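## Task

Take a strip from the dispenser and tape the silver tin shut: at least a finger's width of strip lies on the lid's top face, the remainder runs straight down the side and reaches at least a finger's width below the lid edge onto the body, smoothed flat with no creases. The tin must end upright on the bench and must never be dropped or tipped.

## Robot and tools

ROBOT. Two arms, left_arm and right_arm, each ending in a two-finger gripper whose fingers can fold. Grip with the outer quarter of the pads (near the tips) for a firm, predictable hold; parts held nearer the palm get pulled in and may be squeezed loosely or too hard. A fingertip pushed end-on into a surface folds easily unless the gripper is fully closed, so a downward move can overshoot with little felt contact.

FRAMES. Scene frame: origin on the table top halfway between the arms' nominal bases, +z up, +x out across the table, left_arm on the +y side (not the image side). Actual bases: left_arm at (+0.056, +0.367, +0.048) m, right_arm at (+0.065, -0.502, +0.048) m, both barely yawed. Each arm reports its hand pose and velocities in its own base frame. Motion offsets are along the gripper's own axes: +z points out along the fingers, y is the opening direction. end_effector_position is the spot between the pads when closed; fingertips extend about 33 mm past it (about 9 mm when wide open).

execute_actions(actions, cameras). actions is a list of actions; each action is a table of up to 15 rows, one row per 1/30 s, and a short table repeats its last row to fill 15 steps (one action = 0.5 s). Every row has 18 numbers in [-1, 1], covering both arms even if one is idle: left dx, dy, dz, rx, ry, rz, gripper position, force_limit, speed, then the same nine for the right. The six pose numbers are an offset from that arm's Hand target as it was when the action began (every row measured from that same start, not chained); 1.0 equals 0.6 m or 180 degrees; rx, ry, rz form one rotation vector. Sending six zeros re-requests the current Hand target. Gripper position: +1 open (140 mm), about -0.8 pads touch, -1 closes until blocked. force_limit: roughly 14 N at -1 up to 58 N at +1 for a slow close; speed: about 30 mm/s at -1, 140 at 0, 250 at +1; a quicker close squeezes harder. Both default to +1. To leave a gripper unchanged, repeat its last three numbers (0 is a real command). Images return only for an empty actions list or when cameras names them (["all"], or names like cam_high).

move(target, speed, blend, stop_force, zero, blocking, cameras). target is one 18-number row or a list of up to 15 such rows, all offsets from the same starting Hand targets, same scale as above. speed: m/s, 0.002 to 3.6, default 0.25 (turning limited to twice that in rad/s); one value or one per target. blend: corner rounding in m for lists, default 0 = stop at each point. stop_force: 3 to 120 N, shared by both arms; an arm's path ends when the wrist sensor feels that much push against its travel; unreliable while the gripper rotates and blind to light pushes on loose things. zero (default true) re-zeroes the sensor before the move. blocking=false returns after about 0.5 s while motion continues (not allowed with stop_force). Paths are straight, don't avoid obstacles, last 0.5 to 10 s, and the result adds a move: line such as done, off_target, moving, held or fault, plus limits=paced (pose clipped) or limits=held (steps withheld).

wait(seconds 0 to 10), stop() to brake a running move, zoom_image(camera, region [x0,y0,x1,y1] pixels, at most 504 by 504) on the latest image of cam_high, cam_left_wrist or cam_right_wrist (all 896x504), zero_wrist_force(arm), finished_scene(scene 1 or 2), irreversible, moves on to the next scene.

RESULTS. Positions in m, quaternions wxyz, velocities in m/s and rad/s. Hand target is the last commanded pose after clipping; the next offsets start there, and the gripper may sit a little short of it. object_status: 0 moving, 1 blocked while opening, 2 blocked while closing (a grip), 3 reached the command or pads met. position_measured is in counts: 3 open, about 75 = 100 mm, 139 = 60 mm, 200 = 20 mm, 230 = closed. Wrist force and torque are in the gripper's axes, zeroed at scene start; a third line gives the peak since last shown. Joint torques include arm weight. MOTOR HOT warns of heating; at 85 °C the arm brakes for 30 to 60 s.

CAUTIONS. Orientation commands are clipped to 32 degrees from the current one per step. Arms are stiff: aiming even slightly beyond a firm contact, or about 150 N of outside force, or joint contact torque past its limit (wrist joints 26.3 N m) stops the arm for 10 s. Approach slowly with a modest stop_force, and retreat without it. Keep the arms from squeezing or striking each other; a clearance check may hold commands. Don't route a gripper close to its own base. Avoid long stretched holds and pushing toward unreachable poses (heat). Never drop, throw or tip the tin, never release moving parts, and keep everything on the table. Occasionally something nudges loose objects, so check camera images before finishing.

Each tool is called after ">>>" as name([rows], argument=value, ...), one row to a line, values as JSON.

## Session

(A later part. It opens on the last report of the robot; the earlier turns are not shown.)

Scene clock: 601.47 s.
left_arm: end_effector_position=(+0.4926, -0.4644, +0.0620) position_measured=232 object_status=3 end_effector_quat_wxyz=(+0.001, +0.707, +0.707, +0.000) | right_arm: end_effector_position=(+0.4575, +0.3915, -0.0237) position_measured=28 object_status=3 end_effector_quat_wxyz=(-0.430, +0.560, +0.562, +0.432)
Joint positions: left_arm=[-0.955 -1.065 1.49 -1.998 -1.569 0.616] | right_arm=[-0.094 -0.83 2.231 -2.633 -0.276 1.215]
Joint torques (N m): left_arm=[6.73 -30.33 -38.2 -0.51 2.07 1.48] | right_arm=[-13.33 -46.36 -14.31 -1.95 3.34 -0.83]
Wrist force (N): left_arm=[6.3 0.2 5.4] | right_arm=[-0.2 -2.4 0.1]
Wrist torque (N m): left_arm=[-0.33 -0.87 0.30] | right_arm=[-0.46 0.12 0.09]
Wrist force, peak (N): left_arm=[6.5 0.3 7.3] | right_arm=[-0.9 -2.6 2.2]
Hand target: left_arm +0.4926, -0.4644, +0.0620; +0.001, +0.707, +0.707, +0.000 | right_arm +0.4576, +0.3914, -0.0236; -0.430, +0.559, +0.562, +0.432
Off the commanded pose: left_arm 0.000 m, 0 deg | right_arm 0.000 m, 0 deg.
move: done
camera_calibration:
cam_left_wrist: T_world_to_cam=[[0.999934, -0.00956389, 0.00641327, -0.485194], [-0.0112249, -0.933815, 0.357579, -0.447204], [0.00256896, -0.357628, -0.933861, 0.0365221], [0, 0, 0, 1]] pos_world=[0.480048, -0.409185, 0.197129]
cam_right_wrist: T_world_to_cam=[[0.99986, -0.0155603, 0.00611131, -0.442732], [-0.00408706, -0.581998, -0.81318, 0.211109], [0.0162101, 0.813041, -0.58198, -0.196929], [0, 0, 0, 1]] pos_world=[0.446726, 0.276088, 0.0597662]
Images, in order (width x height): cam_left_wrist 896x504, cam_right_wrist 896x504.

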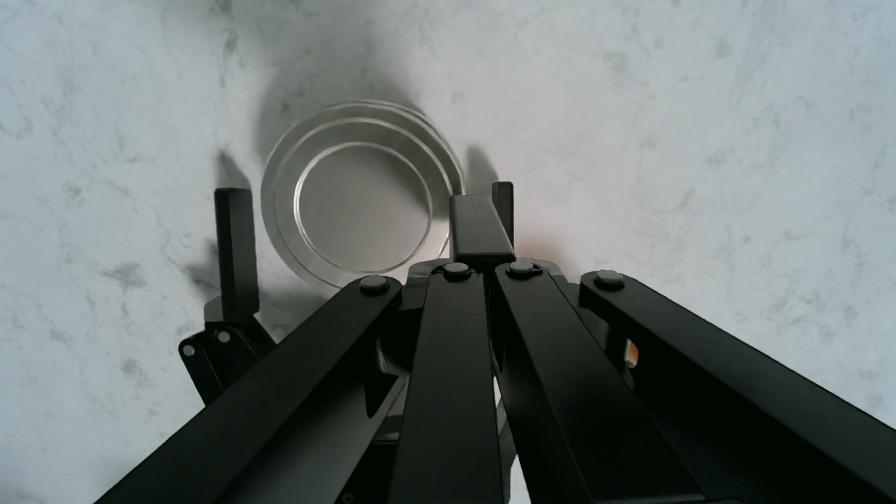

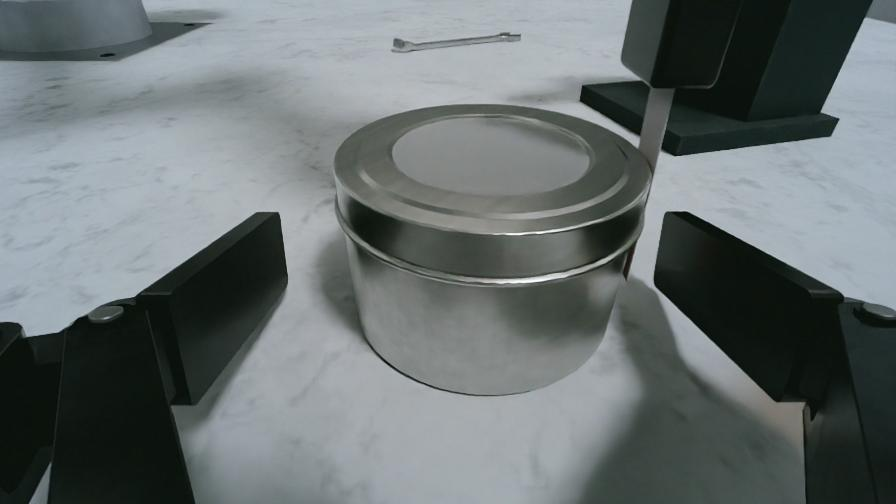

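>>> move(target=[0,0,0,0,0,0,-1,0,-1,0,0.0033,0,0,0,0,-1,-1,-1], speed=0.02)

>>> wait(seconds=0.5, cameras=["cam_left_wrist","cam_right_wrist"])

>>> zoom_image(camera="cam_right_wrist", region=[260, 0, 700, 300])

Scene clock: 623.37 s.
left_arm: end_effector_position=(+0.4926, -0.4644, +0.0620) position_measured=232 object_status=3 end_effector_quat_wxyz=(+0.001, +0.707, +0.707, +0.000) | right_arm: end_effector_position=(+0.4596, +0.3914, -0.0236) position_measured=97 object_status=2 end_effector_quat_wxyz=(-0.430, +0.559, +0.562, +0.432)
Joint positions: left_arm=[-0.955 -1.065 1.49 -1.998 -1.569 0.616] | right_arm=[-0.094 -0.829 2.226 -2.63 -0.276 1.217]
Joint torques (N m): left_arm=[6.05 -31.09 -38.27 -0.48 1.91 1.47] | right_arm=[11.91 -31.6 2.11 -3.69 3.49 -1.15]
Wrist force (N): left_arm=[6.3 0.1 5.4] | right_arm=[1.6 -2.1 -1.5]
Wrist torque (N m): left_arm=[-0.36 -0.84 0.30] | right_arm=[-0.36 0.07 -0.07]
Wrist force, peak (N): left_arm=[6.3 0.0 5.7] | right_arm=[1.8 -2.4 -1.4]
Hand target: left_arm +0.4926, -0.4644, +0.0620; +0.001, +0.707, +0.707, +0.000 | right_arm +0.4596, +0.3914, -0.0236; -0.430, +0.559, +0.562, +0.432
Off the commanded pose: left_arm 0.000 m, 0 deg | right_arm 0.000 m, 0 deg.
move: done

Scene clock: 623.87 s.
left_arm: end_effector_position=(+0.4926, -0.4644, +0.0620) position_measured=232 object_status=3 end_effector_quat_wxyz=(+0.001, +0.707, +0.707, +0.000) | right_arm: end_effector_position=(+0.4596, +0.3914, -0.0236) position_measured=97 object_status=2 end_effector_quat_wxyz=(-0.430, +0.559, +0.562, +0.432)
Joint positions: left_arm=[-0.955 -1.065 1.49 -1.998 -1.569 0.616] | right_arm=[-0.094 -0.829 2.226 -2.63 -0.276 1.217]
Joint torques (N m): left_arm=[6.07 -30.31 -38.52 -0.51 1.9 1.56] | right_arm=[12.26 -32.61 2.59 -3.62 2.18 -1.61]
Wrist force (N): left_arm=[6.5 0.2 5.3] | right_arm=[1.5 -2.3 -1.5]
Wrist torque (N m): left_arm=[-0.35 -0.90 0.30] | right_arm=[-0.39 0.09 -0.07]
Wrist force, peak (N): left_arm=[6.4 0.0 5.6] | right_arm=[1.8 -2.4 -1.4]
Hand target: left_arm +0.4926, -0.4644, +0.0620; +0.001, +0.707, +0.707, +0.000 | right_arm +0.4596, +0.3914, -0.0236; -0.430, +0.559, +0.562, +0.432
Tool commands: left_gripper/position=-1.0 left_gripper/force_limit=+0.0 left_gripper/speed=-1.0 right_gripper/position=-1.0 right_gripper/force_limit=-1.0 right_gripper/speed=-1.0
Off the commanded pose: left_arm 0.000 m, 0 deg | right_arm 0.000 m, 0 deg.
wait: 0.50 s; at rest by 0.17 s
camera_calibration:
cam_left_wrist: T_world_to_cam=[[0.999934, -0.00956389, 0.00641327, -0.485194], [-0.0112249, -0.933815, 0.357579, -0.447204], [0.00256896, -0.357628, -0.933861, 0.0365221], [0, 0, 0, 1]] pos_world=[0.480048, -0.409185, 0.197129]
cam_right_wrist: T_world_to_cam=[[0.999858, -0.0156098, 0.00638752, -0.444836], [-0.00388899, -0.581886, -0.813261, 0.211026], [0.0164117, 0.81312, -0.581864, -0.196944], [0, 0, 0, 1]] pos_world=[0.448826, 0.275988, 0.0598658]
Images, in order (width x height): cam_left_wrist 896x504, cam_right_wrist 896x504.

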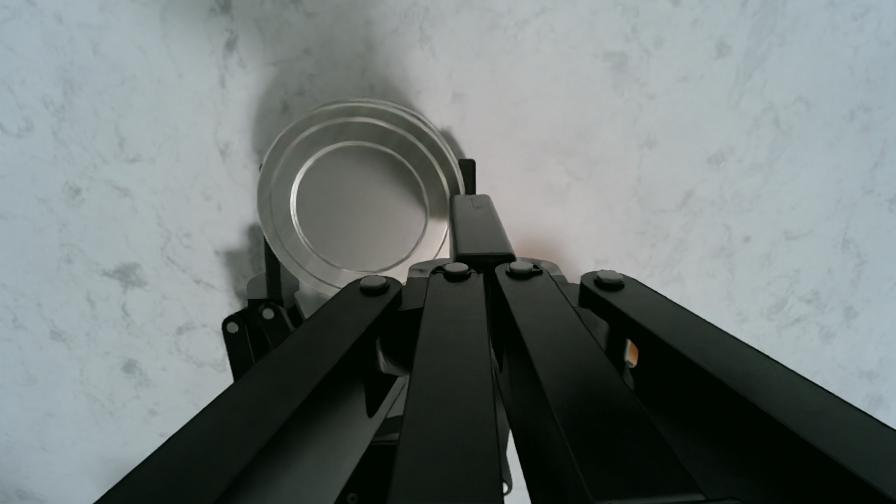

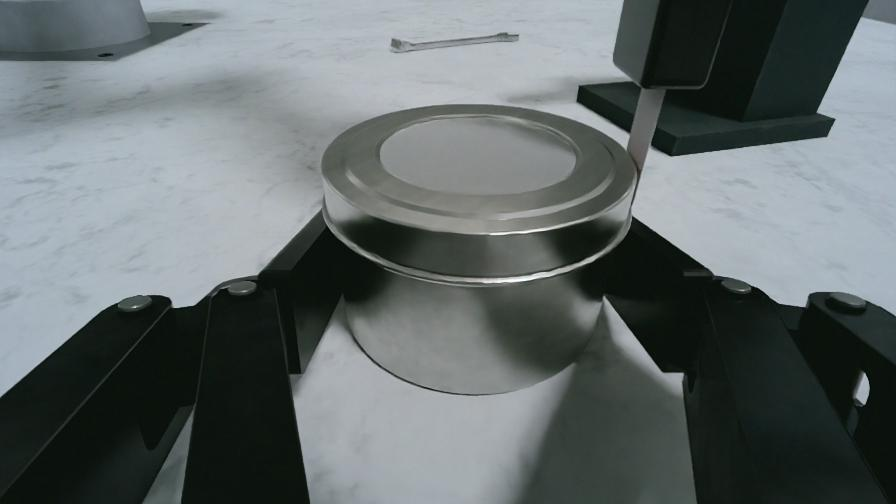

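Scaled by 1.145 from the camera's 896x504 image, which has a finer 1280x720 frame.

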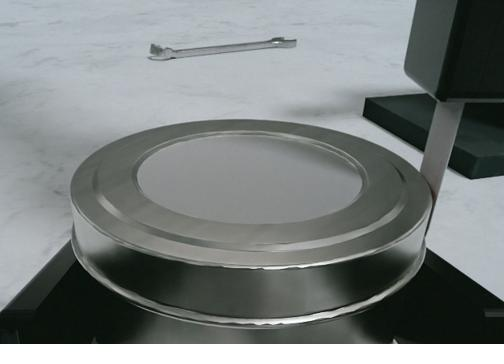

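>>> move(target=[0,0,0,0,0,0,1,0,-0.7,0,0,0,0,0,0,-1,-1,-1], cameras=["cam_left_wrist","cam_right_wrist"])

>>> zoom_image(camera="cam_right_wrist", region=[360, 0, 860, 300])

Scene clock: 640.33 s.
left_arm: end_effector_position=(+0.4926, -0.4644, +0.0619) position_measured=3 object_status=0 end_effector_quat_wxyz=(+0.001, +0.707, +0.707, +0.000) | right_arm: end_effector_position=(+0.4596, +0.3914, -0.0236) position_measured=97 object_status=2 end_effector_quat_wxyz=(-0.430, +0.559, +0.562, +0.432)
Joint positions: left_arm=[-0.955 -1.065 1.49 -1.998 -1.569 0.616] | right_arm=[-0.094 -0.829 2.226 -2.63 -0.276 1.217]
Joint torques (N m): left_arm=[3.6 -42.33 -36.66 -0.67 -1.42 1.36] | right_arm=[10.39 -43.32 -1.74 -3.61 0.71 -1.66]
Wrist force (N): left_arm=[6.3 0.1 5.4] | right_arm=[1.5 -1.9 -0.2]
Wrist torque (N m): left_arm=[-0.36 -0.86 0.30] | right_arm=[-0.45 0.09 -0.07]
Wrist force, peak (N): left_arm=[6.4 2.2 8.6] | right_arm=[4.0 -4.2 -1.3]
Hand target: left_arm +0.4926, -0.4644, +0.0620; +0.001, +0.707, +0.707, +0.000 | right_arm +0.4596, +0.3914, -0.0236; -0.430, +0.559, +0.562, +0.432
Off the commanded pose: left_arm 0.000 m, 0 deg | right_arm 0.000 m, 0 deg.
move: done
camera_calibration:
cam_left_wrist: T_world_to_cam=[[0.999933, -0.00952849, 0.00650678, -0.485198], [-0.0112253, -0.933816, 0.357578, -0.447204], [0.00266895, -0.357628, -0.93386, 0.0364739], [0, 0, 0, 1]] pos_world=[0.480048, -0.409185, 0.197129]
cam_right_wrist: T_world_to_cam=[[0.999858, -0.0156098, 0.00638752, -0.444836], [-0.00388899, -0.581886, -0.813261, 0.211026], [0.0164117, 0.81312, -0.581864, -0.196944], [0, 0, 0, 1]] pos_world=[0.448826, 0.275988, 0.0598658]
Images, in order (width x height): cam_left_wrist 896x504, cam_right_wrist 896x504.

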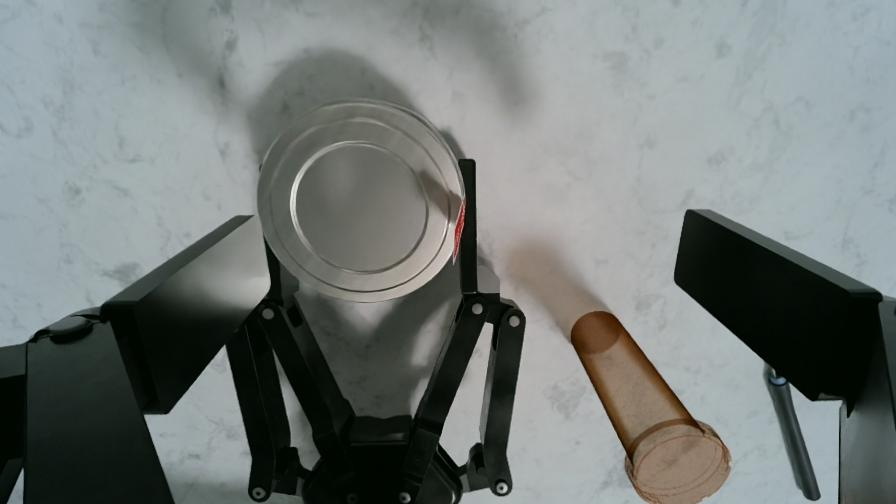

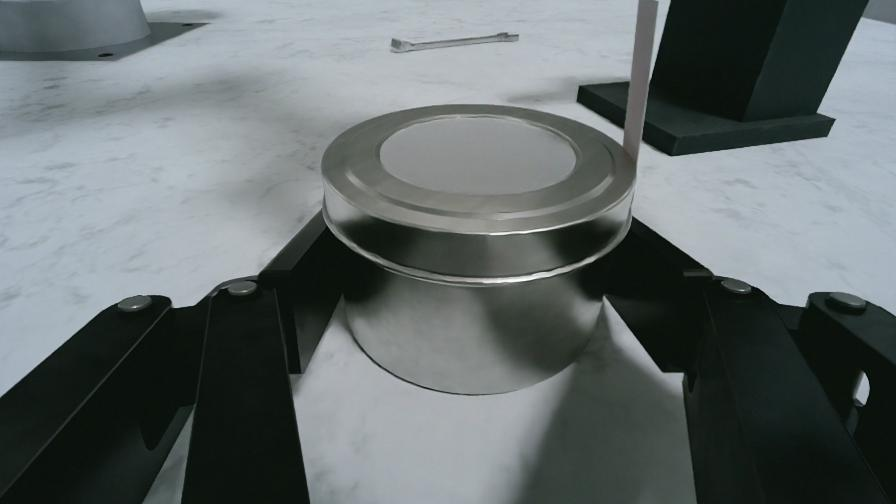

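Scaled by 1.008 from the camera's 896x504 image, which has a finer 1280x720 frame.

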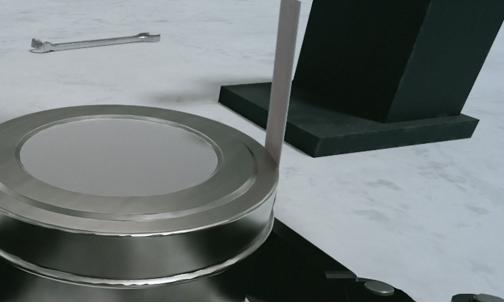

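>>> move(target=[0,0,-0.09,0,0,0,1,0,-0.7,0,0,0,0,0,0,-1,-1,-1], speed=0.15)

>>> move(target=[0,0.05,0,0,0,0,-1,0,0.3,0,0,0,0,0,0,-1,-1,-1], speed=0.15, cameras=["cam_left_wrist","cam_right_wrist"])

>>> zoom_image(camera="cam_left_wrist", region=[240, 80, 560, 330])

Scene clock: 669.47 s.
left_arm: end_effector_position=(+0.4925, -0.4644, +0.1161) position_measured=3 object_status=3 end_effector_quat_wxyz=(+0.001, +0.707, +0.707, +0.000) | right_arm: end_effector_position=(+0.4596, +0.3914, -0.0236) position_measured=97 object_status=2 end_effector_quat_wxyz=(-0.430, +0.559, +0.562, +0.432)
Joint positions: left_arm=[-0.955 -1.111 1.413 -1.875 -1.569 0.616] | right_arm=[-0.094 -0.829 2.226 -2.63 -0.276 1.217]
Joint torques (N m): left_arm=[-5.55 -30.61 -12.49 -4.35 -1.34 -1.63] | right_arm=[4.95 -43.09 -11.79 -3.43 0.49 -1.59]
Wrist force (N): left_arm=[6.2 0.1 5.4] | right_arm=[1.6 -1.9 -0.2]
Wrist torque (N m): left_arm=[-0.30 -0.84 0.31] | right_arm=[-0.46 0.08 -0.07]
Wrist force, peak (N): left_arm=[6.3 0.1 7.4] | right_arm=[1.7 -2.2 -0.4]
Hand target: left_arm +0.4925, -0.4643, +0.1160; +0.001, +0.707, +0.707, +0.000 | right_arm +0.4596, +0.3914, -0.0236; -0.430, +0.559, +0.562, +0.432
Off the commanded pose: left_arm 0.000 m, 0 deg | right_arm 0.000 m, 0 deg.
move: done

Scene clock: 670.53 s.
left_arm: end_effector_position=(+0.5225, -0.4643, +0.1160) position_measured=234 object_status=3 end_effector_quat_wxyz=(+0.001, +0.707, +0.707, +0.000) | right_arm: end_effector_position=(+0.4596, +0.3914, -0.0236) position_measured=97 object_status=2 end_effector_quat_wxyz=(-0.430, +0.559, +0.562, +0.432)
Joint positions: left_arm=[-0.919 -1.059 1.333 -1.847 -1.57 0.652] | right_arm=[-0.094 -0.829 2.226 -2.63 -0.276 1.217]
Joint torques (N m): left_arm=[-7.19 -54.15 -11.83 -5.28 -2.22 -1.93] | right_arm=[2.42 -42.66 -14.79 -3.43 0.6 -1.24]
Wrist force (N): left_arm=[6.4 0.0 5.1] | right_arm=[2.0 -2.0 -0.3]
Wrist torque (N m): left_arm=[-0.32 -0.88 0.23] | right_arm=[-0.50 0.07 -0.06]
Wrist force, peak (N): left_arm=[6.3 0.0 5.5] | right_arm=[2.0 -2.0 -0.3]
Hand target: left_arm +0.5225, -0.4643, +0.1160; +0.001, +0.707, +0.707, +0.000 | right_arm +0.4596, +0.3914, -0.0236; -0.430, +0.559, +0.562, +0.432
Off the commanded pose: left_arm 0.000 m, 0 deg | right_arm 0.000 m, 0 deg.
move: done
camera_calibration:
cam_left_wrist: T_world_to_cam=[[0.999934, -0.00956389, 0.00641327, -0.515338], [-0.0112249, -0.933815, 0.357579, -0.466121], [0.00256896, -0.357628, -0.933861, 0.0870032], [0, 0, 0, 1]] pos_world=[0.509848, -0.409085, 0.251229]
cam_right_wrist: T_world_to_cam=[[0.999858, -0.0156098, 0.00638752, -0.444836], [-0.00388899, -0.581886, -0.813261, 0.211026], [0.0164117, 0.81312, -0.581864, -0.196944], [0, 0, 0, 1]] pos_world=[0.448826, 0.275988, 0.0598658]
Images, in order (width x height): cam_left_wrist 896x504, cam_right_wrist 896x504.

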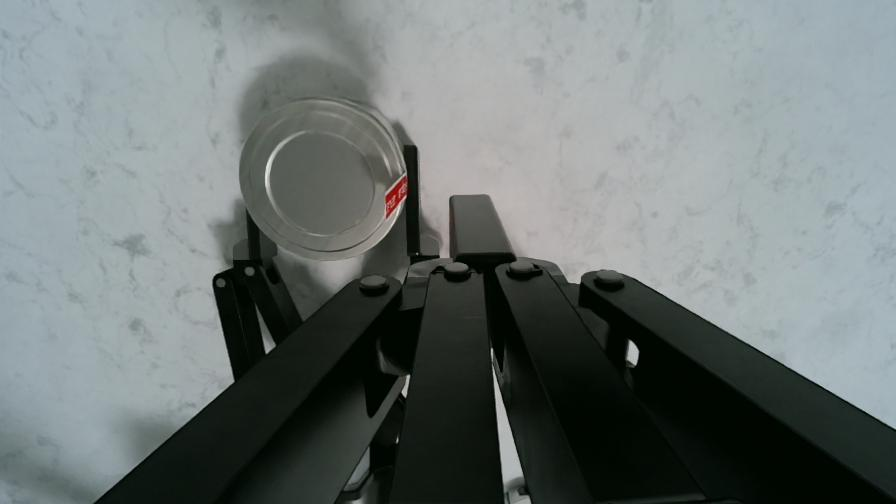

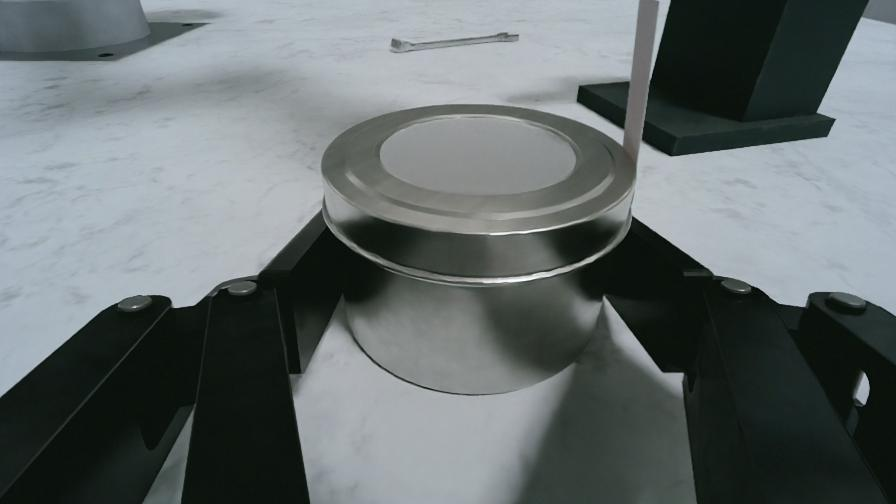

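Scaled by 1.575 from the camera's 896x504 image, which has a finer 1280x720 frame.

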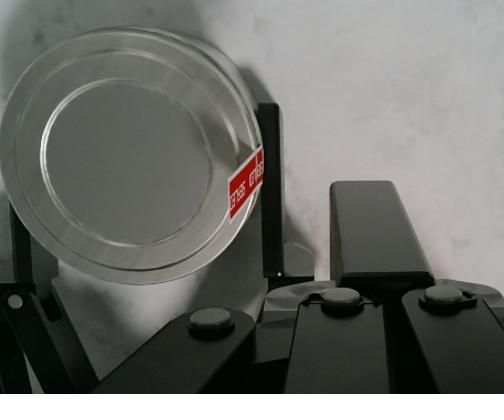

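>>> move([
  [-0.005,0,0.0775,0,0,0,-1,0,0.3,0,0,0,0,0,0,-1,-1,-1],
  [-0.005,-0.0408,0.0775,0,0,0,-1,0,0.3,0,0,0,0,0,0,-1,-1,-1],
], speed=0.08)

>>> move(target=[0,0,0.06,0,0,0,-1,0,0.3,0,0,0,0,0,0,-1,-1,-1], speed=0.012, stop_force=8, cameras=["cam_left_wrist","cam_right_wrist"])

>>> zoom_image(camera="cam_right_wrist", region=[500, 0, 760, 260])

Scene clock: 688.63 s.
left_arm: end_effector_position=(+0.4980, -0.4675, +0.0695) position_measured=234 object_status=3 end_effector_quat_wxyz=(+0.001, +0.707, +0.707, +0.000) | right_arm: end_effector_position=(+0.4596, +0.3914, -0.0236) position_measured=97 object_status=2 end_effector_quat_wxyz=(-0.430, +0.559, +0.562, +0.432)
Joint positions: left_arm=[-0.951 -1.059 1.459 -1.973 -1.57 0.62] | right_arm=[-0.094 -0.829 2.226 -2.63 -0.276 1.217]
Joint torques (N m): left_arm=[7.15 -31.91 -38.32 -0.42 0.49 1.7] | right_arm=[-4.26 -41.97 -13.79 -3.24 0.56 -1.34]
Wrist force (N): left_arm=[6.1 0.2 5.5] | right_arm=[1.3 -1.9 -0.2]
Wrist torque (N m): left_arm=[-0.33 -0.83 0.24] | right_arm=[-0.46 0.10 -0.07]
Wrist force, peak (N): left_arm=[6.2 -0.2 6.6] | right_arm=[2.1 -1.9 -0.4]
Hand target: left_arm +0.4981, -0.4674, +0.0695; +0.001, +0.707, +0.707, +0.000 | right_arm +0.4596, +0.3914, -0.0236; -0.430, +0.559, +0.562, +0.432
Off the commanded pose: left_arm 0.000 m, 0 deg | right_arm 0.000 m, 0 deg.
move: done

Scene clock: 692.53 s.
left_arm: end_effector_position=(+0.4982, -0.4674, +0.0362) position_measured=234 object_status=3 end_effector_quat_wxyz=(+0.001, +0.707, +0.707, +0.000) | right_arm: end_effector_position=(+0.4596, +0.3914, -0.0236) position_measured=97 object_status=2 end_effector_quat_wxyz=(-0.430, +0.559, +0.562, +0.432)
Joint positions: left_arm=[-0.951 -1.026 1.499 -2.047 -1.569 0.62] | right_arm=[-0.094 -0.829 2.226 -2.63 -0.276 1.217]
Joint torques (N m): left_arm=[0.56 -50.8 -33.89 0.77 -0.61 1.71] | right_arm=[-9.16 -41.91 -15.35 -3.05 0.64 -1.42]
Wrist force (N): left_arm=[5.5 8.3 2.2] | right_arm=[3.3 -8.1 -2.0]
Wrist torque (N m): left_arm=[-0.63 -0.80 0.25] | right_arm=[-0.34 0.07 -0.14]
Wrist force, peak (N): left_arm=[6.2 9.0 -3.7] | right_arm=[3.5 -8.2 -2.1]
Hand target: left_arm +0.4982, -0.4674, +0.0362; +0.001, +0.707, +0.707, +0.000 (not the last commanded pose) | right_arm +0.4596, +0.3914, -0.0236; -0.430, +0.559, +0.562, +0.432
Off the commanded pose: left_arm 0.003 m, 0 deg | right_arm 0.000 m, 0 deg.
move: contact (left_arm)
camera_calibration:
cam_left_wrist: T_world_to_cam=[[0.999933, -0.00949309, 0.00660029, -0.49066], [-0.0112257, -0.933816, 0.357577, -0.440752], [0.00276894, -0.357628, -0.93386, 0.0113371], [0, 0, 0, 1]] pos_world=[0.485648, -0.412185, 0.171429]
cam_right_wrist: T_world_to_cam=[[0.999858, -0.0156098, 0.00638752, -0.444836], [-0.00388899, -0.581886, -0.813261, 0.211026], [0.0164117, 0.81312, -0.581864, -0.196944], [0, 0, 0, 1]] pos_world=[0.448826, 0.275988, 0.0598658]
Images, in order (width x height): cam_left_wrist 896x504, cam_right_wrist 896x504.

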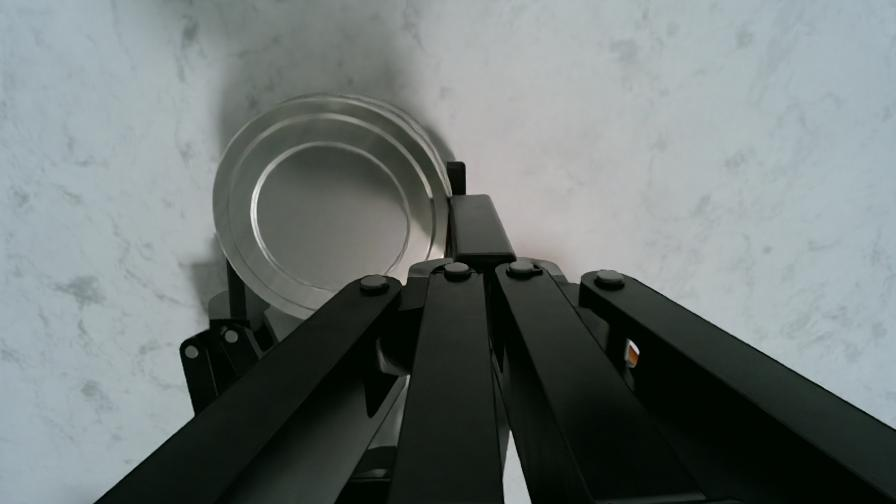

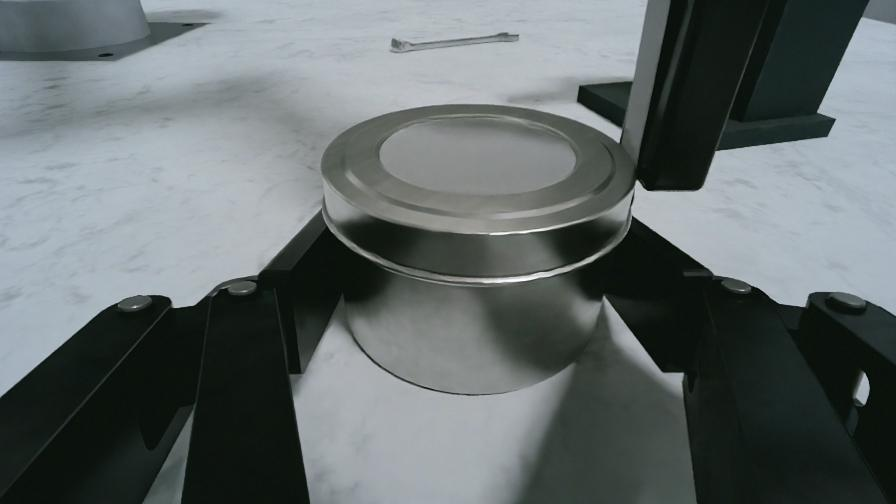

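Scaled by 1.938 from the camera's 896x504 image, which has a finer 1280x720 frame.

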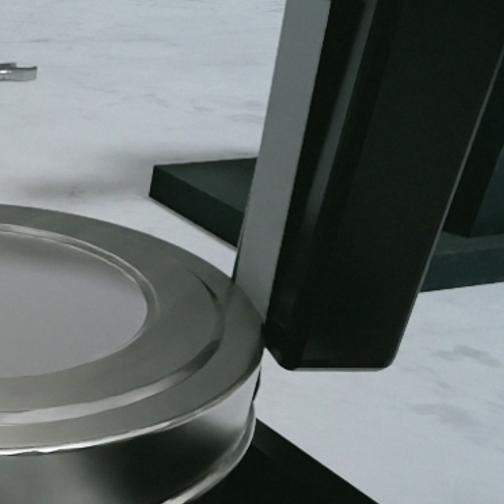

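>>> move([
  [0,0,-0.055,0,0,0,-1,0,0.3,0,0,0,0,0,0,-1,-1,-1],
  [0,-0.0075,-0.055,0,0,0,-1,0,0.3,0,0,0,0,0,0,-1,-1,-1],
], speed=0.06)

>>> move(target=[0,0,0.055,0,0,0,-1,0,0.3,0,0,0,0,0,0,-1,-1,-1], speed=0.012, stop_force=8, cameras=["cam_right_wrist"])

>>> zoom_image(camera="cam_right_wrist", region=[500, 0, 760, 260])

Scene clock: 705.73 s.
left_arm: end_effector_position=(+0.4935, -0.4674, +0.0692) position_measured=234 object_status=3 end_effector_quat_wxyz=(+0.001, +0.707, +0.707, +0.000) end_effector_velocity=(+0.002, +0.000, +0.000) end_effector_angular_velocity=(-0.002, -0.001, -0.001) | right_arm: end_effector_position=(+0.4596, +0.3914, -0.0236) position_measured=97 object_status=2 end_effector_quat_wxyz=(-0.430, +0.559, +0.562, +0.432)
Joint positions: left_arm=[-0.956 -1.066 1.471 -1.978 -1.569 0.614] | right_arm=[-0.094 -0.829 2.226 -2.63 -0.276 1.217]
Joint velocities: left_arm=[0.003 0.002 -0.005 0 0 0.004] | right_arm=[within noise]
Joint torques (N m): left_arm=[6.21 -32.59 -38.36 -1.58 0.04 1.42] | right_arm=[-14.98 -42.64 -13.59 -2.87 1.27 -1.59]
Wrist force (N): left_arm=[6.3 0.0 5.4] | right_arm=[0.9 -3.1 0.1]
Wrist torque (N m): left_arm=[-0.38 -0.86 0.31] | right_arm=[-0.41 0.10 -0.04]
Wrist force, peak (N): left_arm=[5.6 6.5 8.8] | right_arm=[4.4 -9.5 -1.9]
Hand target: left_arm +0.4937, -0.4674, +0.0692; +0.001, +0.707, +0.707, +0.000 | right_arm +0.4596, +0.3914, -0.0236; -0.430, +0.559, +0.562, +0.432
Off the commanded pose: left_arm 0.000 m, 0 deg | right_arm 0.000 m, 0 deg.
move: done

Scene clock: 709.20 s.
left_arm: end_effector_position=(+0.4937, -0.4674, +0.0409) position_measured=234 object_status=3 end_effector_quat_wxyz=(+0.001, +0.707, +0.707, +0.000) | right_arm: end_effector_position=(+0.4596, +0.3914, -0.0236) position_measured=97 object_status=2 end_effector_quat_wxyz=(-0.430, +0.559, +0.562, +0.432)
Joint positions: left_arm=[-0.956 -1.038 1.505 -2.041 -1.569 0.614] | right_arm=[-0.094 -0.829 2.226 -2.63 -0.276 1.217]
Joint torques (N m): left_arm=[2.25 -47.4 -34.35 -0.63 2 1.56] | right_arm=[-12.24 -42.23 -14.55 -2.66 1.03 -1.57]
Wrist force (N): left_arm=[7.4 -0.7 -4.9] | right_arm=[1.6 -3.4 1.0]
Wrist torque (N m): left_arm=[-0.28 -0.82 0.28] | right_arm=[-0.39 0.10 0.06]
Wrist force, peak (N): left_arm=[11.0 -2.1 -16.3] | right_arm=[1.7 -3.5 1.0]
Hand target: left_arm +0.4937, -0.4675, +0.0409; +0.001, +0.707, +0.707, +0.000 (not the last commanded pose) | right_arm +0.4596, +0.3914, -0.0236; -0.430, +0.559, +0.562, +0.432
Off the commanded pose: left_arm 0.005 m, 0 deg | right_arm 0.000 m, 0 deg.
move: contact (left_arm)
camera_calibration:
cam_right_wrist: T_world_to_cam=[[0.999858, -0.0156098, 0.00638752, -0.444836], [-0.00388899, -0.581886, -0.813261, 0.211026], [0.0164117, 0.81312, -0.581864, -0.196944], [0, 0, 0, 1]] pos_world=[0.448826, 0.275988, 0.0598658]
Images, in order (width x height): cam_right_wrist 896x504.

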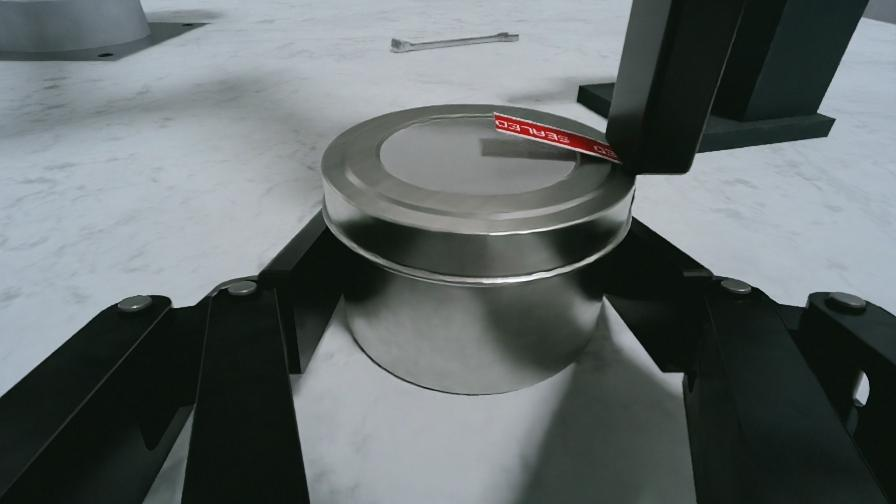

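Scaled by 1.938 from the camera's 896x504 image, which has a finer 1280x720 frame.

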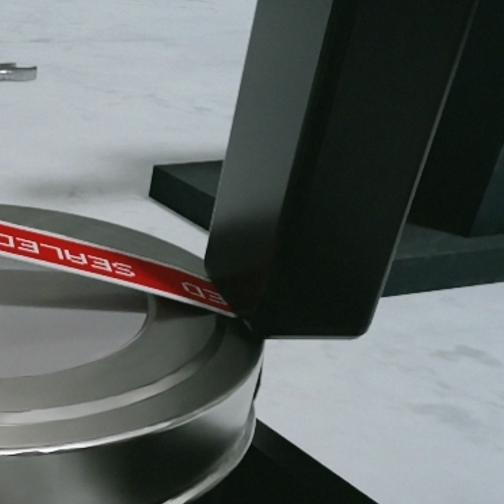

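>>> move([
  [0,0,-0.0133,0,0,0,-1,0,0.3,0,0,0,0,0,0,-1,-1,-1],
  [0.0025,-0.015,-0.0133,0,0,0,-1,0,0.3,0,0,0,0,0,0,-1,-1,-1],
  [0.0025,-0.015,0.015,0,0,0,-1,0,0.3,0,0,0,0,0,0,-1,-1,-1],
], speed=[0.05,0.05,0.012], stop_force=8, zero=false)

>>> move([
  [0,0,-0.0133,0,0,0,-1,0,0.3,0,0,0,0,0,0,-1,-1,-1],
  [0.003,-0.018,-0.0133,0,0,0,-1,0,0.3,0,0,0,0,0,0,-1,-1,-1],
  [0.003,-0.018,0.015,0,0,0,-1,0,0.3,0,0,0,0,0,0,-1,-1,-1],
], speed=[0.05,0.05,0.012], stop_force=8, zero=false, cameras=["cam_right_wrist"])

>>> zoom_image(camera="cam_right_wrist", region=[440, 0, 720, 260])

Scene clock: 741.60 s.
left_arm: end_effector_position=(+0.4847, -0.4660, +0.0416) position_measured=234 object_status=3 end_effector_quat_wxyz=(+0.001, +0.707, +0.707, +0.000) | right_arm: end_effector_position=(+0.4596, +0.3914, -0.0236) position_measured=97 object_status=2 end_effector_quat_wxyz=(-0.430, +0.559, +0.562, +0.432)
Joint positions: left_arm=[-0.966 -1.055 1.53 -2.049 -1.569 0.605] | right_arm=[-0.094 -0.829 2.226 -2.63 -0.276 1.217]
Joint torques (N m): left_arm=[1.95 -45.62 -34.39 -0.8 1.98 1.52] | right_arm=[-1.41 -42.64 -15.11 -2.51 1.93 -1.2]
Wrist force (N): left_arm=[7.6 -1.5 -3.2] | right_arm=[0.6 -3.3 0.6]
Wrist torque (N m): left_arm=[-0.30 -0.83 0.27] | right_arm=[-0.39 0.14 0.04]
Wrist force, peak (N): left_arm=[12.5 -3.9 -18.4] | right_arm=[1.6 -3.5 1.0]
Hand target: left_arm +0.4847, -0.4660, +0.0417; +0.001, +0.707, +0.707, +0.000 (not the last commanded pose) | right_arm +0.4596, +0.3914, -0.0236; -0.430, +0.559, +0.562, +0.432
Off the commanded pose: left_arm 0.010 m, 0 deg | right_arm 0.000 m, 0 deg.
move: contact (left_arm); path passed 2 of 3 targets

Scene clock: 743.83 s.
left_arm: end_effector_position=(+0.4739, -0.4642, +0.0415) position_measured=234 object_status=3 end_effector_quat_wxyz=(+0.001, +0.707, +0.707, +0.000) | right_arm: end_effector_position=(+0.4596, +0.3914, -0.0236) position_measured=97 object_status=2 end_effector_quat_wxyz=(-0.430, +0.559, +0.562, +0.432)
Joint positions: left_arm=[-0.978 -1.074 1.561 -2.061 -1.569 0.593] | right_arm=[-0.094 -0.829 2.226 -2.63 -0.276 1.217]
Joint torques (N m): left_arm=[2.5 -45.24 -35.22 -0.82 1.96 1.73] | right_arm=[3.94 -42.58 -13.92 -2.43 1.74 -1.37]
Wrist force (N): left_arm=[7.9 -1.7 -4.7] | right_arm=[0.9 -2.6 0.2]
Wrist torque (N m): left_arm=[-0.44 -0.83 0.26] | right_arm=[-0.39 0.11 0.04]
Wrist force, peak (N): left_arm=[12.4 -3.9 -18.0] | right_arm=[1.5 -3.7 0.7]
Hand target: left_arm +0.4739, -0.4642, +0.0415; +0.001, +0.707, +0.707, +0.000 (not the last commanded pose) | right_arm +0.4596, +0.3914, -0.0236; -0.430, +0.559, +0.562, +0.432
Off the commanded pose: left_arm 0.009 m, 0 deg | right_arm 0.000 m, 0 deg.
move: contact (left_arm); path passed 2 of 3 targets
camera_calibration:
cam_right_wrist: T_world_to_cam=[[0.999858, -0.0156098, 0.00638752, -0.444836], [-0.00388899, -0.581886, -0.813261, 0.211026], [0.0164117, 0.81312, -0.581864, -0.196944], [0, 0, 0, 1]] pos_world=[0.448826, 0.275988, 0.0598658]
Images, in order (width x height): cam_right_wrist 896x504.

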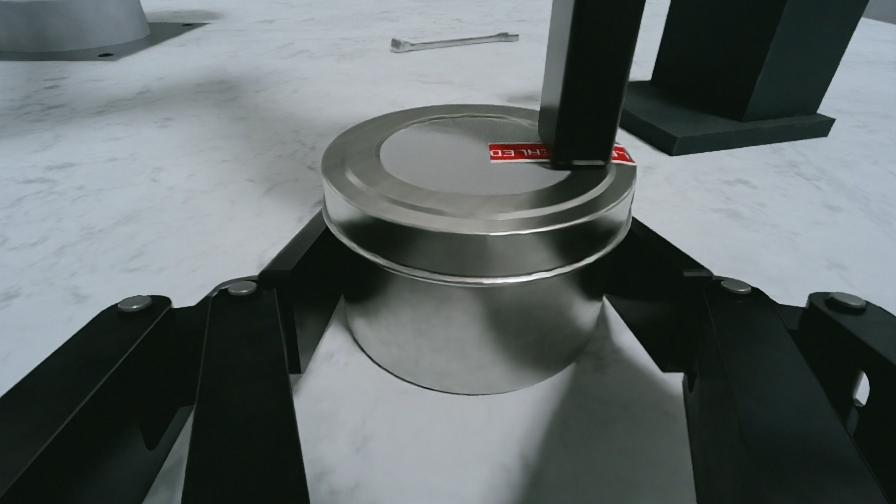

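Scaled by 1.800 from the camera's 896x504 image, which has a finer 1280x720 frame.

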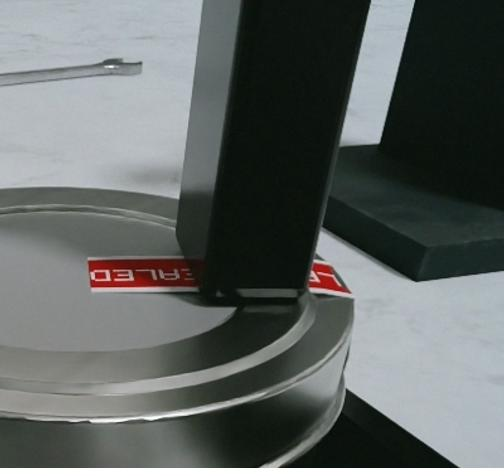

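>>> move([
  [0,0,-0.0133,0,0,0,-1,0,0.3,0,0,0,0,0,0,-1,-1,-1],
  [-0.005,-0.018,-0.0133,0,0,0,-1,0,0.3,0,0,0,0,0,0,-1,-1,-1],
  [-0.005,-0.018,0.015,0,0,0,-1,0,0.3,0,0,0,0,0,0,-1,-1,-1],
], speed=[0.05,0.05,0.012], stop_force=8, zero=false)

>>> move([
  [0,0,-0.0133,0,0,0,-1,0,0.3,0,0,0,0,0,0,-1,-1,-1],
  [0,-0.018,-0.0133,0,0,0,-1,0,0.3,0,0,0,0,0,0,-1,-1,-1],
  [0,-0.018,0.015,0,0,0,-1,0,0.3,0,0,0,0,0,0,-1,-1,-1],
], speed=[0.05,0.05,0.012], stop_force=8, zero=false)

>>> move([
  [0,0,-0.0333,0,0,0,-1,0,0.3,0,0,0,0,0,0,-1,-1,-1],
  [0,0.14,-0.0333,0,0,0,-1,0,0.3,0,0,0,0,0,0,-1,-1,-1],
], speed=0.12, blend=[0.01,0], cameras=["cam_left_wrist","cam_right_wrist"])

>>> zoom_image(camera="cam_right_wrist", region=[440, 60, 720, 260])

>>> zoom_image(camera="cam_left_wrist", region=[140, 60, 480, 330])

Scene clock: 760.93 s.
left_arm: end_effector_position=(+0.4631, -0.4672, +0.0413) position_measured=234 object_status=3 end_effector_quat_wxyz=(+0.001, +0.707, +0.707, +0.000) | right_arm: end_effector_position=(+0.4596, +0.3914, -0.0236) position_measured=97 object_status=2 end_effector_quat_wxyz=(-0.430, +0.559, +0.562, +0.432)
Joint positions: left_arm=[-0.995 -1.085 1.58 -2.068 -1.569 0.576] | right_arm=[-0.094 -0.829 2.226 -2.63 -0.276 1.217]
Joint torques (N m): left_arm=[4.46 -47.43 -35.46 -0.89 1.86 1.76] | right_arm=[12.6 -43.06 -13.36 -1.94 2.31 -1.42]
Wrist force (N): left_arm=[6.7 -0.9 0.8] | right_arm=[0.6 -2.7 0.1]
Wrist torque (N m): left_arm=[-0.40 -0.86 0.24] | right_arm=[-0.38 0.11 0.01]
Wrist force, peak (N): left_arm=[11.4 -4.0 -14.5] | right_arm=[1.8 -3.4 -0.1]
Hand target: left_arm +0.4631, -0.4672, +0.0413; +0.001, +0.707, +0.707, +0.000 (not the last commanded pose) | right_arm +0.4596, +0.3914, -0.0236; -0.430, +0.559, +0.562, +0.432
Off the commanded pose: left_arm 0.009 m, 0 deg | right_arm 0.000 m, 0 deg.
move: contact (left_arm); path passed 2 of 3 targets

Scene clock: 763.20 s.
left_arm: end_effector_position=(+0.4524, -0.4672, +0.0409) position_measured=234 object_status=3 end_effector_quat_wxyz=(+0.001, +0.707, +0.707, +0.000) | right_arm: end_effector_position=(+0.4596, +0.3914, -0.0236) position_measured=97 object_status=2 end_effector_quat_wxyz=(-0.430, +0.559, +0.562, +0.432)
Joint positions: left_arm=[-1.009 -1.101 1.605 -2.078 -1.569 0.562] | right_arm=[-0.094 -0.829 2.226 -2.63 -0.276 1.217]
Joint torques (N m): left_arm=[2.44 -45.14 -35.37 -1.04 1.9 1.45] | right_arm=[12.4 -42.66 -13.74 -1.77 2.58 -1.46]
Wrist force (N): left_arm=[8.7 -1.2 -1.5] | right_arm=[0.9 -2.7 -0.3]
Wrist torque (N m): left_arm=[-0.38 -0.92 0.26] | right_arm=[-0.40 0.08 0.01]
Wrist force, peak (N): left_arm=[14.2 -5.1 -18.8] | right_arm=[1.6 -3.4 -0.1]
Hand target: left_arm +0.4523, -0.4672, +0.0409; +0.001, +0.707, +0.707, +0.000 (not the last commanded pose) | right_arm +0.4596, +0.3914, -0.0236; -0.430, +0.559, +0.562, +0.432
Off the commanded pose: left_arm 0.009 m, 0 deg | right_arm 0.000 m, 0 deg.
move: contact (left_arm); path passed 2 of 3 targets

Scene clock: 764.53 s.
left_arm: end_effector_position=(+0.5363, -0.4671, +0.0611) position_measured=234 object_status=3 end_effector_quat_wxyz=(+0.001, +0.707, +0.707, +0.000) | right_arm: end_effector_position=(+0.4596, +0.3914, -0.0236) position_measured=97 object_status=2 end_effector_quat_wxyz=(-0.430, +0.559, +0.562, +0.432)
Joint positions: left_arm=[-0.906 -0.988 1.368 -1.954 -1.57 0.665] | right_arm=[-0.094 -0.829 2.226 -2.63 -0.276 1.217]
Joint torques (N m): left_arm=[-3.94 -53.38 -15.27 -5.13 -1.82 -1.67] | right_arm=[11.87 -42.63 -13.66 -1.85 2.55 -1.43]
Wrist force (N): left_arm=[6.4 0.4 5.6] | right_arm=[1.3 -3.4 -0.1]
Wrist torque (N m): left_arm=[-0.27 -0.91 0.32] | right_arm=[-0.45 0.09 -0.04]
Wrist force, peak (N): left_arm=[6.2 -0.4 7.6] | right_arm=[1.9 -3.3 -0.2]
Hand target: left_arm +0.5363, -0.4672, +0.0612; +0.001, +0.707, +0.707, +0.000 | right_arm +0.4596, +0.3914, -0.0236; -0.430, +0.559, +0.562, +0.432
Off the commanded pose: left_arm 0.000 m, 0 deg | right_arm 0.000 m, 0 deg.
move: done
camera_calibration:
cam_left_wrist: T_world_to_cam=[[0.999933, -0.00949386, 0.0066017, -0.528819], [-0.0112274, -0.933749, 0.357752, -0.448955], [0.00276789, -0.357802, -0.933793, 0.0345075], [0, 0, 0, 1]] pos_world=[0.523648, -0.411885, 0.196328]
cam_right_wrist: T_world_to_cam=[[0.999858, -0.0156098, 0.00638752, -0.444836], [-0.00388899, -0.581886, -0.813261, 0.211026], [0.0164117, 0.81312, -0.581864, -0.196944], [0, 0, 0, 1]] pos_world=[0.448826, 0.275988, 0.0598658]
Images, in order (width x height): cam_left_wrist 896x504, cam_right_wrist 896x504.

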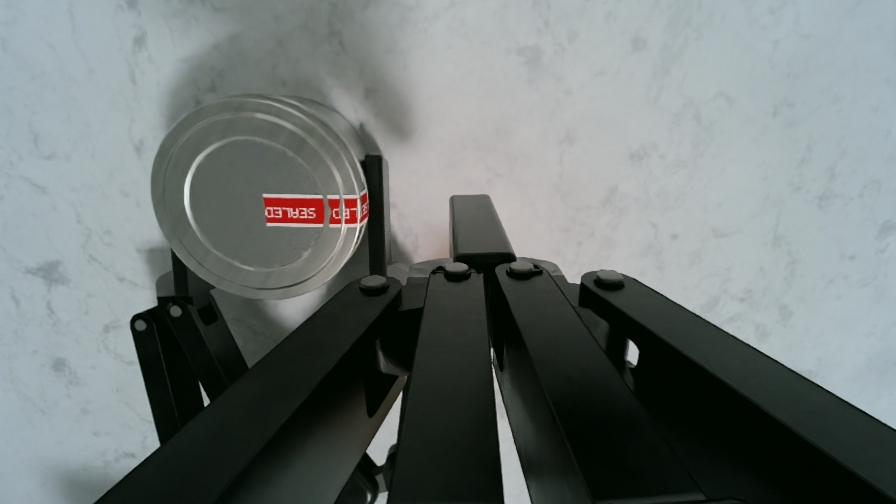

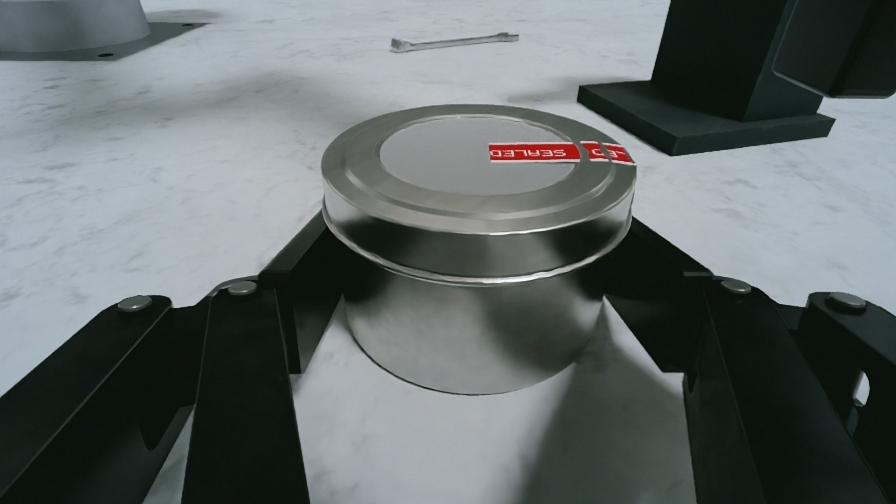

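Scaled by 1.800 from the camera's 896x504 image, which has a finer 1280x720 frame.

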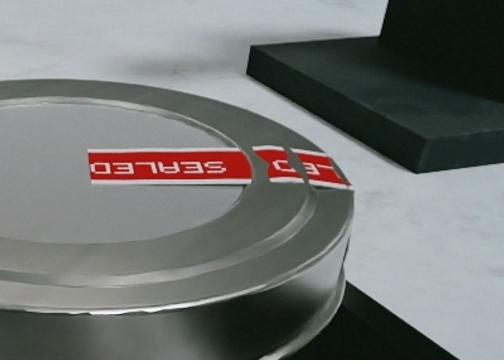

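Scaled by 1.482 from the camera's 896x504 image, which has a finer 1280x720 frame.

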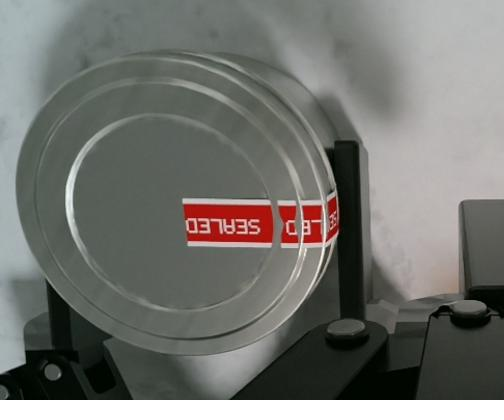

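>>> move(target=[0.0062,0,0.0535,0,0,0,-1,0,0.3,0,0,0,0,0,0,-1,-1,-1], speed=0.1)

>>> move([
  [0,-0.045,0,0,0,0,-1,0,0.3,0,0,0,0,0,0,-1,-1,-1],
  [0,-0.085,0,0,0,0,-1,0,0.3,0,0,0,0,0,0,-1,-1,-1],
], speed=[0.05,0.012], stop_force=10, cameras=["cam_right_wrist"])

Scene clock: 778.90 s.
left_arm: end_effector_position=(+0.5363, -0.4633, +0.0288) position_measured=234 object_status=3 end_effector_quat_wxyz=(+0.001, +0.707, +0.707, +0.000) | right_arm: end_effector_position=(+0.4596, +0.3914, -0.0236) position_measured=97 object_status=2 end_effector_quat_wxyz=(-0.430, +0.559, +0.562, +0.432)
Joint positions: left_arm=[-0.902 -0.962 1.415 -2.026 -1.57 0.668] | right_arm=[-0.094 -0.829 2.226 -2.63 -0.276 1.217]
Joint torques (N m): left_arm=[1.72 -56.41 -38.06 -0.3 1.29 0.71] | right_arm=[11.95 -41.49 -14.43 -1.93 3.33 -1.45]
Wrist force (N): left_arm=[6.3 0.1 5.2] | right_arm=[1.8 -3.2 -0.3]
Wrist torque (N m): left_arm=[-0.35 -0.87 0.19] | right_arm=[-0.42 0.08 -0.04]
Wrist force, peak (N): left_arm=[6.4 0.2 6.5] | right_arm=[1.5 -3.5 -0.1]
Hand target: left_arm +0.5364, -0.4635, +0.0290; +0.001, +0.707, +0.707, +0.000 | right_arm +0.4596, +0.3914, -0.0236; -0.430, +0.559, +0.562, +0.432
Off the commanded pose: left_arm 0.000 m, 0 deg | right_arm 0.000 m, 0 deg.
move: done

Scene clock: 781.23 s.
left_arm: end_effector_position=(+0.4989, -0.4635, +0.0290) position_measured=234 object_status=3 end_effector_quat_wxyz=(+0.002, +0.707, +0.707, +0.001) | right_arm: end_effector_position=(+0.4596, +0.3914, -0.0236) position_measured=97 object_status=2 end_effector_quat_wxyz=(-0.430, +0.559, +0.562, +0.432)
Joint positions: left_arm=[-0.946 -1.023 1.515 -2.066 -1.569 0.624] | right_arm=[-0.094 -0.829 2.226 -2.63 -0.276 1.217]
Joint torques (N m): left_arm=[2.86 -31.05 -35.26 0.74 -4.57 1.73] | right_arm=[-1.02 -41.52 -13.59 -2.52 3.11 -1.68]
Wrist force (N): left_arm=[7.4 7.7 4.9] | right_arm=[3.7 -11.3 -2.7]
Wrist torque (N m): left_arm=[-0.72 -0.86 0.29] | right_arm=[-0.39 0.04 -0.16]
Wrist force, peak (N): left_arm=[6.4 13.6 5.2] | right_arm=[4.5 -14.0 -2.3]
Hand target: left_arm +0.4989, -0.4635, +0.0290; +0.002, +0.707, +0.707, +0.001 (not the last commanded pose) | right_arm +0.4596, +0.3914, -0.0236; -0.430, +0.559, +0.562, +0.432
Off the commanded pose: left_arm 0.014 m, 0 deg | right_arm 0.000 m, 0 deg.
move: contact (left_arm); path passed 1 of 2 targets
camera_calibration:
cam_right_wrist: T_world_to_cam=[[0.999858, -0.0156098, 0.00638752, -0.444835], [-0.00388899, -0.581886, -0.813261, 0.211084], [0.0164117, 0.81312, -0.581864, -0.197025], [0, 0, 0, 1]] pos_world=[0.448826, 0.276088, 0.0598658]
Images, in order (width x height): cam_right_wrist 896x504.

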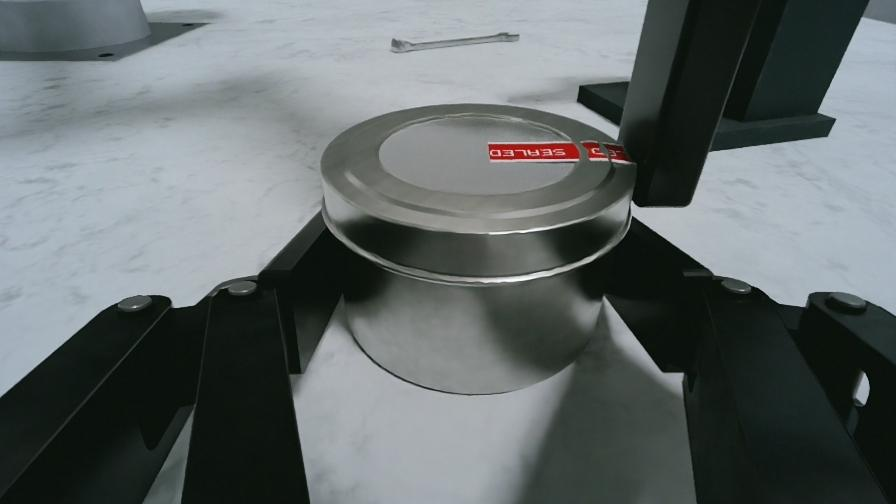

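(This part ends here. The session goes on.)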